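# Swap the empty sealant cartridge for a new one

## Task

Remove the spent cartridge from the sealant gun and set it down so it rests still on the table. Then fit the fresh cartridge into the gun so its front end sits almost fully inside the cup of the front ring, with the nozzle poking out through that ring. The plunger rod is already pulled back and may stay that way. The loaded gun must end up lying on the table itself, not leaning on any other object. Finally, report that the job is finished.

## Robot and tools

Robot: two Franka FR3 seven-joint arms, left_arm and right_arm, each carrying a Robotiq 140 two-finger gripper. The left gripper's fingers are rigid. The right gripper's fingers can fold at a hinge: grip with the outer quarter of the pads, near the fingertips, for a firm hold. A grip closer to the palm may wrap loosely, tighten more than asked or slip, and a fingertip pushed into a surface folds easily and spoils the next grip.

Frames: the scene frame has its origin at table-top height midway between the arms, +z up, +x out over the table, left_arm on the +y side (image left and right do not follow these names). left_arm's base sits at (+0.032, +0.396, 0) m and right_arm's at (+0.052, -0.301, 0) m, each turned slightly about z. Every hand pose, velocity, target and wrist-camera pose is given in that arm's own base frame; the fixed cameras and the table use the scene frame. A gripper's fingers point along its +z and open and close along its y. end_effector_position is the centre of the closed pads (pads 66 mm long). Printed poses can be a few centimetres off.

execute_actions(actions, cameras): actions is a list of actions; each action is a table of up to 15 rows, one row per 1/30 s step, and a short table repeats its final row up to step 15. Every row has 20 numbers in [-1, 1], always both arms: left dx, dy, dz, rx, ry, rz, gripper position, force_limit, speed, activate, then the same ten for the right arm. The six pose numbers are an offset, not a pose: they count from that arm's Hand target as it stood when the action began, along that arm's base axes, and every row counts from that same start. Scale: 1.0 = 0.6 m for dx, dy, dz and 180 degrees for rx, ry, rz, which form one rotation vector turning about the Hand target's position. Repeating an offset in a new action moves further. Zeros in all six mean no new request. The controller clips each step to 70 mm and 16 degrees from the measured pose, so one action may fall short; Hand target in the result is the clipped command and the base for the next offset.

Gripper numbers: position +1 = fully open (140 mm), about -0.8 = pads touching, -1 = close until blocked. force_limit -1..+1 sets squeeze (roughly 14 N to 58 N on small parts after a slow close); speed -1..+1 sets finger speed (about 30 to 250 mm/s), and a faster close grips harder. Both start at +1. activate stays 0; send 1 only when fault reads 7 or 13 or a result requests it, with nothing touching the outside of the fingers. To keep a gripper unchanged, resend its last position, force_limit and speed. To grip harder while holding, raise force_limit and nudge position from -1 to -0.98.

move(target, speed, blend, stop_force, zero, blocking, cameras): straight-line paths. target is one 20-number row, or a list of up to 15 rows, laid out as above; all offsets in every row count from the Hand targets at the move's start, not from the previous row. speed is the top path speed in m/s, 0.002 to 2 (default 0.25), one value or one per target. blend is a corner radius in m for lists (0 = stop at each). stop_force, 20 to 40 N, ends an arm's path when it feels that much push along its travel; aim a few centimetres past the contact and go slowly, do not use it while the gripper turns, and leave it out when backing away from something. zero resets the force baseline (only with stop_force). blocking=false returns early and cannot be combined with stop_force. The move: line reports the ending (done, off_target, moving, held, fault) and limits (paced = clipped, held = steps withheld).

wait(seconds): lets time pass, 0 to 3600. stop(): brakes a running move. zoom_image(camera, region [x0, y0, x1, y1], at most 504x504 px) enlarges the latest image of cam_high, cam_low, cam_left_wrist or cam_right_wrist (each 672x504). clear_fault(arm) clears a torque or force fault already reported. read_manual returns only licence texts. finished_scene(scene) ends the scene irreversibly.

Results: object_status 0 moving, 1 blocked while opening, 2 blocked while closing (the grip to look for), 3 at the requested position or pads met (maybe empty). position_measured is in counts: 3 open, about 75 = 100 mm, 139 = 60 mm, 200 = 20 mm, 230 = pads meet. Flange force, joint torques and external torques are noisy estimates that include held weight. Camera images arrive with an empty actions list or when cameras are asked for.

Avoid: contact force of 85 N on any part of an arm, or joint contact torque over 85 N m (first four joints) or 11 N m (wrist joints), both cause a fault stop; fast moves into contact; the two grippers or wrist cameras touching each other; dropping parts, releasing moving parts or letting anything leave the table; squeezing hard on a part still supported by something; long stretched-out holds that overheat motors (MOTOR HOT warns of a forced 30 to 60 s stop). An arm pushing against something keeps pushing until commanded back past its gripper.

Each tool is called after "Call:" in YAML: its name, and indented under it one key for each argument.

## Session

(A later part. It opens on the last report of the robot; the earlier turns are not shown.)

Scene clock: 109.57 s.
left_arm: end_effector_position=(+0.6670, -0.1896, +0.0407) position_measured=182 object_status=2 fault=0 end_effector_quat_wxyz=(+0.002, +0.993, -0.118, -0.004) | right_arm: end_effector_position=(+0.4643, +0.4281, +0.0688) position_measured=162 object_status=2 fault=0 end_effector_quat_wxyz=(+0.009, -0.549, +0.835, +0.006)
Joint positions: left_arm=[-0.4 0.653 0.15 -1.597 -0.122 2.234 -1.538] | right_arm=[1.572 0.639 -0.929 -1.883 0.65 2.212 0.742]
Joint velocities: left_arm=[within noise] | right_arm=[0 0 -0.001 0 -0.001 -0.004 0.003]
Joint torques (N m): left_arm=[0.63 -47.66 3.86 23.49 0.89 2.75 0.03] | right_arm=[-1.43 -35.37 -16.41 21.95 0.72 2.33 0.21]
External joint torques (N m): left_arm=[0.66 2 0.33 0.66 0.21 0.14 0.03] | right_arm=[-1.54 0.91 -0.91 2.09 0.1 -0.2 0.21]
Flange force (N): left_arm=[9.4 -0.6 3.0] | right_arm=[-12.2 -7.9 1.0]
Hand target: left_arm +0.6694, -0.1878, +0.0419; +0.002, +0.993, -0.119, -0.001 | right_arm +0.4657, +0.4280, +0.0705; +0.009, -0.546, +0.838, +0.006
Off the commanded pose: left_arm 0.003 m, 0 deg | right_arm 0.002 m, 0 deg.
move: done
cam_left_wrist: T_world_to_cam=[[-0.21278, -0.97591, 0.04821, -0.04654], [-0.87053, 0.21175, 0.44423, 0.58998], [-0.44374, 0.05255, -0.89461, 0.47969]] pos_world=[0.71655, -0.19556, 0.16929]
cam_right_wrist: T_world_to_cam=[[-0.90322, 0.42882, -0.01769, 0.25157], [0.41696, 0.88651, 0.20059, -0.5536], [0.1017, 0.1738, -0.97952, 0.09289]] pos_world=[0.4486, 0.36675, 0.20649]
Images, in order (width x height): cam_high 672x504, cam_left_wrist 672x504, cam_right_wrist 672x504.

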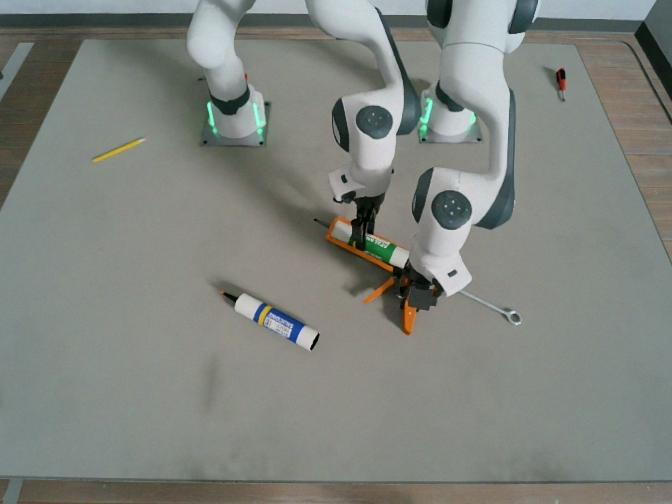

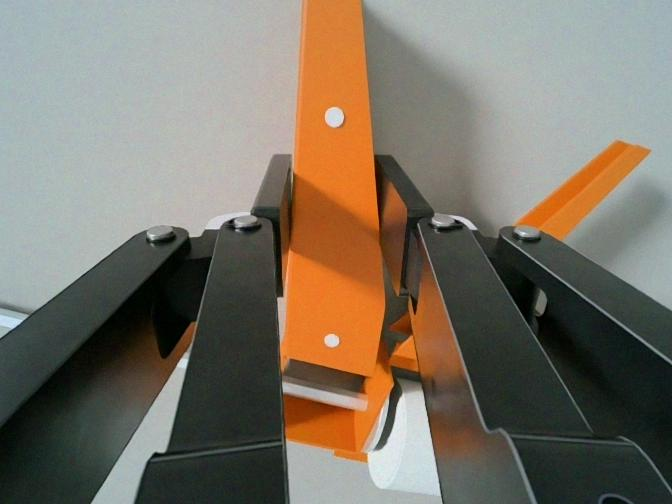

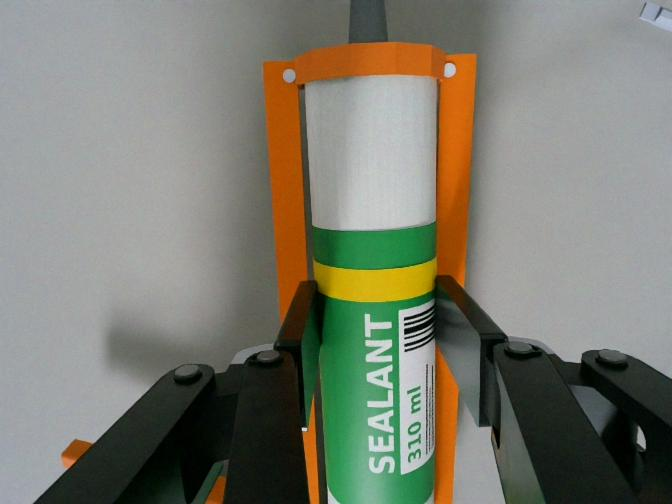

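Call:
move:
  target:
    - [0,0,0,0,0,0,-1,-0.5,-1,0, -0.0033,-0.0095,0,0,0,0,-0.98,0.05,-1,0]
  speed: 0.01
  stop_force: 20
  cameras: ["cam_left_wrist","cam_right_wrist"]

Scene clock: 111.17 s.
left_arm: end_effector_position=(+0.6667, -0.1907, +0.0407) position_measured=182 object_status=2 fault=0 end_effector_quat_wxyz=(+0.002, +0.993, -0.119, -0.004) | right_arm: end_effector_position=(+0.4642, +0.4248, +0.0703) position_measured=162 object_status=2 fault=0 end_effector_quat_wxyz=(+0.012, -0.547, +0.837, +0.007)
Joint positions: left_arm=[-0.4 0.653 0.148 -1.597 -0.122 2.234 -1.538] | right_arm=[1.58 0.629 -0.937 -1.899 0.65 2.222 0.743]
Joint torques (N m): left_arm=[1.62 -47.3 4.83 23.52 1.34 3.16 0.11] | right_arm=[-1.67 -35.16 -16.56 18.83 0.07 1.76 0.08]
External joint torques (N m): left_arm=[1.64 2.15 1.35 0.78 0.67 0.56 0.11] | right_arm=[-1.42 0.56 -0.92 -0.91 -0.54 -0.79 0.08]
Flange force (N): left_arm=[9.9 -2.1 3.8] | right_arm=[0.0 -2.3 -0.9]
Hand target: left_arm +0.6694, -0.1878, +0.0419; +0.002, +0.993, -0.119, -0.001 | right_arm +0.4637, +0.4223, +0.0705; +0.009, -0.546, +0.838, +0.006
Off the commanded pose: left_arm 0.004 m, 0 deg | right_arm 0.003 m, 0 deg.
move: done
cam_left_wrist: T_world_to_cam=[[-0.21397, -0.9756, 0.04921, -0.04693], [-0.87013, 0.21325, 0.44429, 0.58995], [-0.44394, 0.05225, -0.89453, 0.47968]] pos_world=[0.71624, -0.19666, 0.1693]
cam_right_wrist: T_world_to_cam=[[-0.90033, 0.43478, -0.01951, 0.24922], [0.42197, 0.88302, 0.20545, -0.55224], [0.10656, 0.17674, -0.97847, 0.09132]] pos_world=[0.44768, 0.36314, 0.20768]

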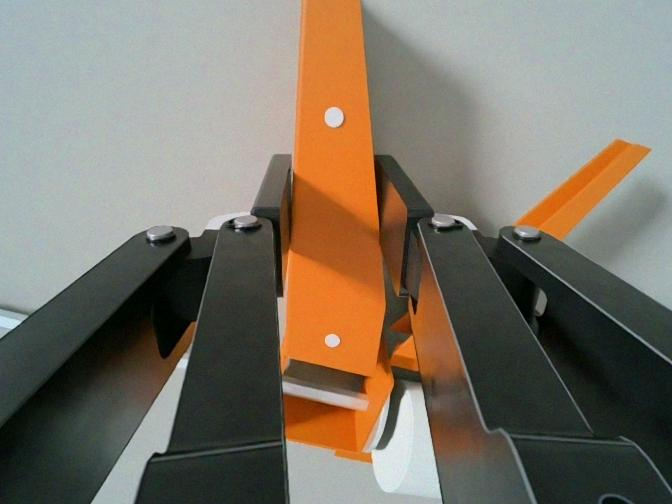

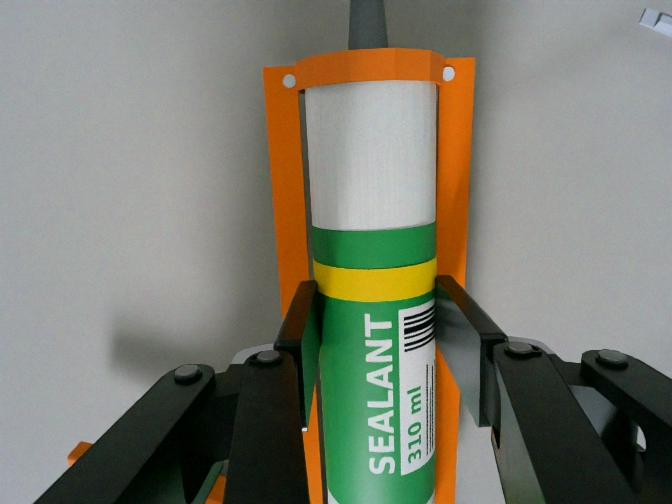

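Call:
move:
  target:
    - [0,0,0,0,0,0,-1,-0.5,-1,0, 0.0003,0.003,0,0,0,0,-0.98,0.05,-1,0]
    - [0,0,0,0,0,0,-1,-0.5,-1,0, 0.0003,0.003,0,0,0,0,0.05,0.05,-0.8,0]
  speed: 0.02
  cameras: ["cam_left_wrist","cam_right_wrist"]

Scene clock: 112.63 s.
left_arm: end_effector_position=(+0.6671, -0.1899, +0.0408) position_measured=182 object_status=2 fault=0 end_effector_quat_wxyz=(+0.002, +0.993, -0.118, -0.004) | right_arm: end_effector_position=(+0.4637, +0.4246, +0.0700) position_measured=123 object_status=0 fault=0 end_effector_quat_wxyz=(+0.010, -0.547, +0.837, +0.006)
Joint positions: left_arm=[-0.399 0.653 0.149 -1.597 -0.122 2.235 -1.538] | right_arm=[1.58 0.63 -0.937 -1.898 0.65 2.218 0.743]
Joint torques (N m): left_arm=[0.42 -48.5 3.7 24.2 0.74 2.8 0.04] | right_arm=[-1.39 -34.06 -15.51 20.8 0.61 2.22 -0.01]
External joint torques (N m): left_arm=[0.37 1.25 0.13 1.32 0.06 0.17 0.04] | right_arm=[-1.32 1.77 0.05 0.97 -0.01 -0.32 -0.01]
Flange force (N): left_arm=[10.4 -0.2 1.8] | right_arm=[-10.4 -7.1 3.6]
Hand target: left_arm +0.6694, -0.1878, +0.0419; +0.002, +0.993, -0.119, -0.001 | right_arm +0.4639, +0.4241, +0.0705; +0.009, -0.546, +0.838, +0.006
Off the commanded pose: left_arm 0.003 m, 0 deg | right_arm 0.001 m, 0 deg.
move: done
cam_left_wrist: T_world_to_cam=[[-0.21282, -0.97586, 0.04898, -0.04683], [-0.87055, 0.21214, 0.444, 0.5901], [-0.44368, 0.05186, -0.89468, 0.47962]] pos_world=[0.71655, -0.19576, 0.16939]
cam_right_wrist: T_world_to_cam=[[-0.90051, 0.43446, -0.01827, 0.24889], [0.42214, 0.8835, 0.20303, -0.55182], [0.10435, 0.17512, -0.979, 0.09285]] pos_world=[0.44738, 0.36314, 0.20748]

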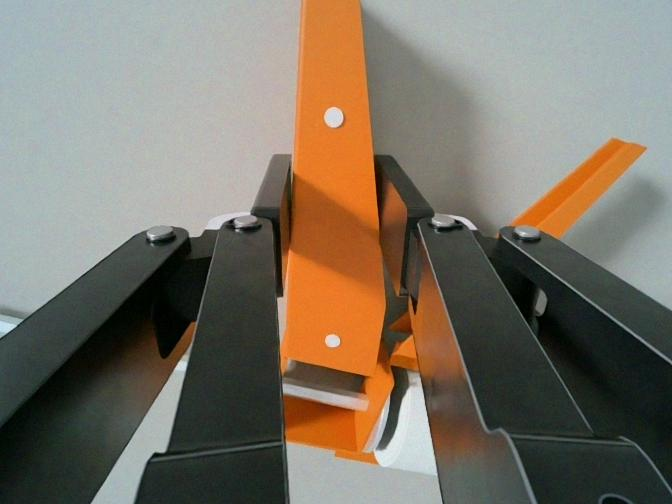

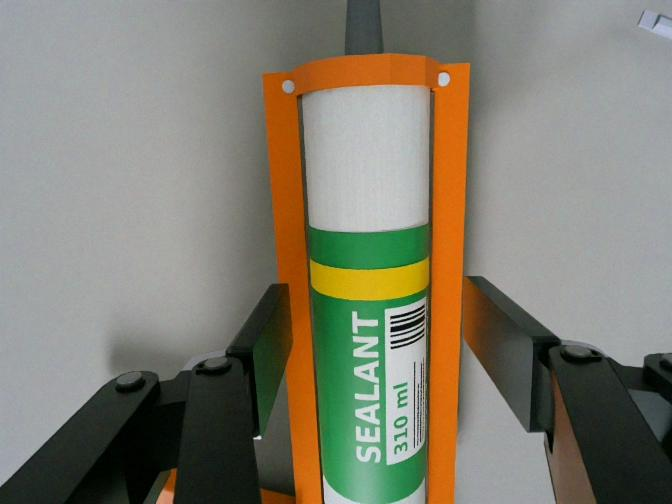

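Call:
move:
  target:
    - [0,0,0,0,0,0,0,-0.5,-0.8,0, 0,0,0.12,0,0,0,0.05,0.05,-0.8,0]
    - [0,0,0.3,0,0,0,0,-0.5,-0.8,0, -0.02,-0.05,0.22,0,0,0,0.05,0.05,-0.8,0]
  speed: 0.15
  cameras: ["all"]

Scene clock: 116.17 s.
left_arm: end_effector_position=(+0.6700, -0.1890, +0.2225) position_measured=129 object_status=3 fault=0 end_effector_quat_wxyz=(+0.004, +0.993, -0.121, +0.001) | right_arm: end_effector_position=(+0.4531, +0.3950, +0.2035) position_measured=123 object_status=3 fault=0 end_effector_quat_wxyz=(+0.012, -0.548, +0.836, +0.007)
Joint positions: left_arm=[-0.408 0.475 0.176 -1.406 -0.092 1.876 -1.551] | right_arm=[1.82 0.388 -1.227 -1.907 0.425 2.031 0.84]
Joint velocities: left_arm=[-0.001 -0.001 0.001 -0.001 0.001 -0.004 0] | right_arm=[within noise]
Joint torques (N m): left_arm=[-0.91 -44.58 3.05 25.83 0.97 2.3 -0.23] | right_arm=[-0.92 -21.32 -11.28 23.22 0.71 2.26 0.17]
External joint torques (N m): left_arm=[-1.02 2.21 0.09 1.22 0.15 -0.33 -0.23] | right_arm=[-0.94 1.97 0.26 0.42 0.01 -0.28 0.17]
Flange force (N): left_arm=[15.5 1.9 -2.4] | right_arm=[-12.5 -7.5 2.7]
Hand target: left_arm +0.6694, -0.1878, +0.2219; +0.002, +0.993, -0.119, -0.001 | right_arm +0.4519, +0.3941, +0.2025; +0.009, -0.546, +0.838, +0.006
Off the commanded pose: left_arm 0.002 m, 0 deg | right_arm 0.002 m, 0 deg.
move: done
cam_left_wrist: T_world_to_cam=[[-0.21914, -0.97435, 0.05123, -0.05032], [-0.87284, 0.21924, 0.43599, 0.51653], [-0.43603, 0.05083, -0.8985, 0.63898]] pos_world=[0.71844, -0.19476, 0.3515]
cam_right_wrist: T_world_to_cam=[[-0.90197, 0.43141, -0.0185, 0.25665], [0.41875, 0.88435, 0.20635, -0.54788], [0.10539, 0.17837, -0.9783, 0.22792]] pos_world=[0.43689, 0.33314, 0.34077]

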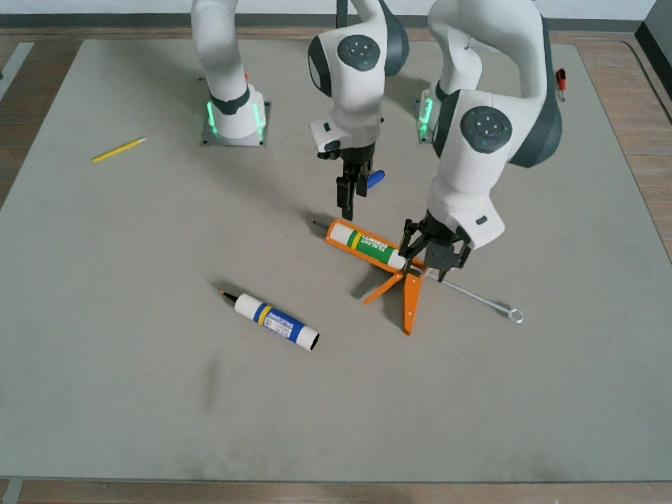

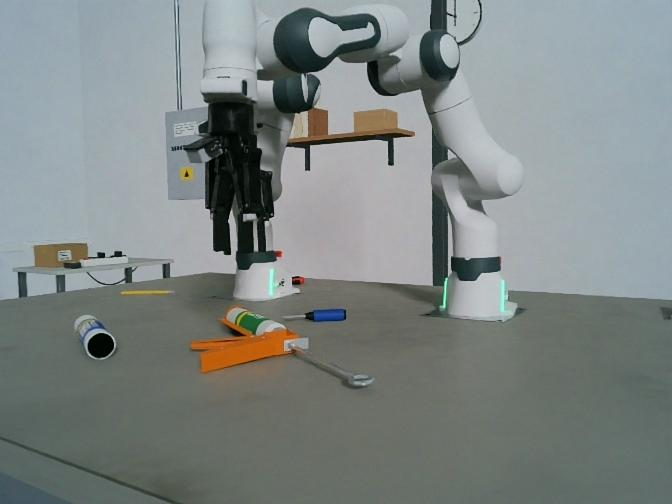

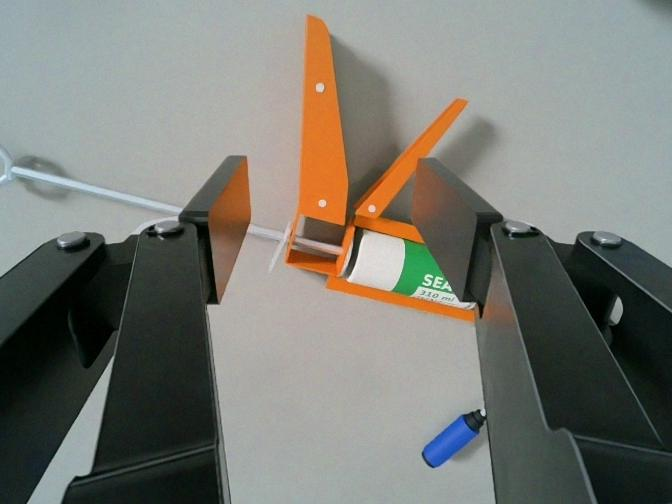

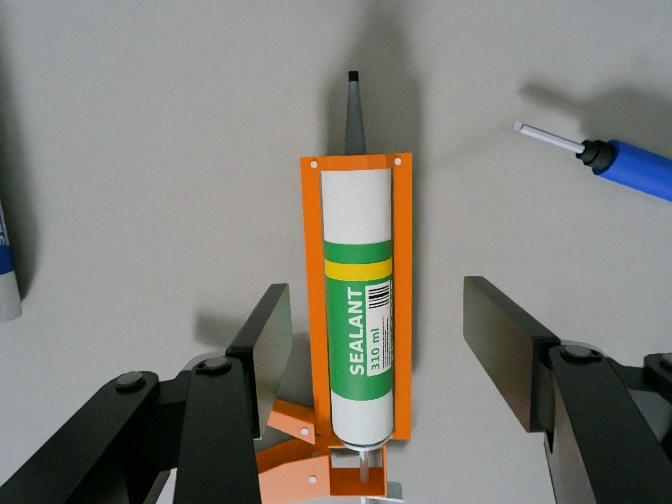

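Call:
zoom_image:
  camera: "cam_left_wrist"
  region: [280, 180, 400, 300]

Call:
zoom_image:
  camera: "cam_right_wrist"
  region: [290, 50, 430, 190]

Call:
zoom_image:
  camera: "cam_right_wrist"
  region: [290, 370, 430, 504]

Scaled by 4.200.

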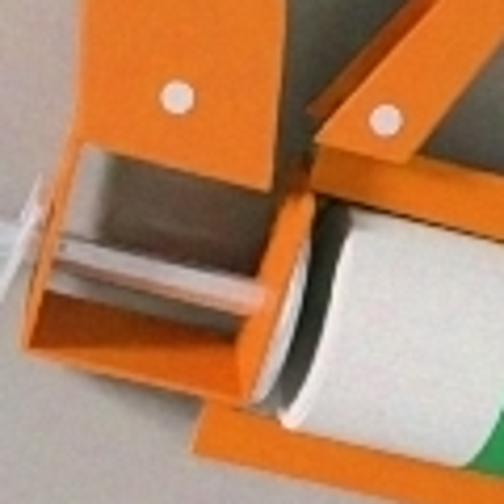

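Scaled by 3.600.

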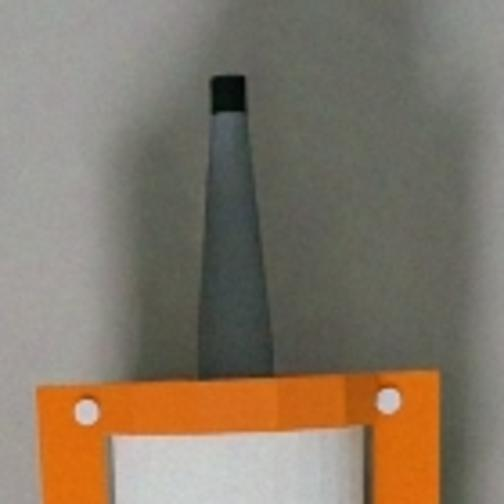

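Scaled by 3.600.

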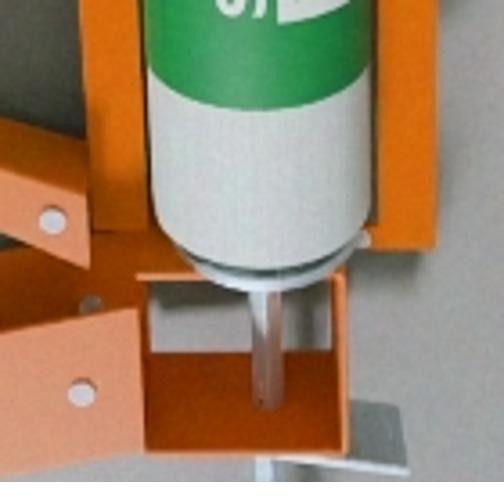

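Call:
finished_scene:
  scene: 1

The scene is finished: the task was done.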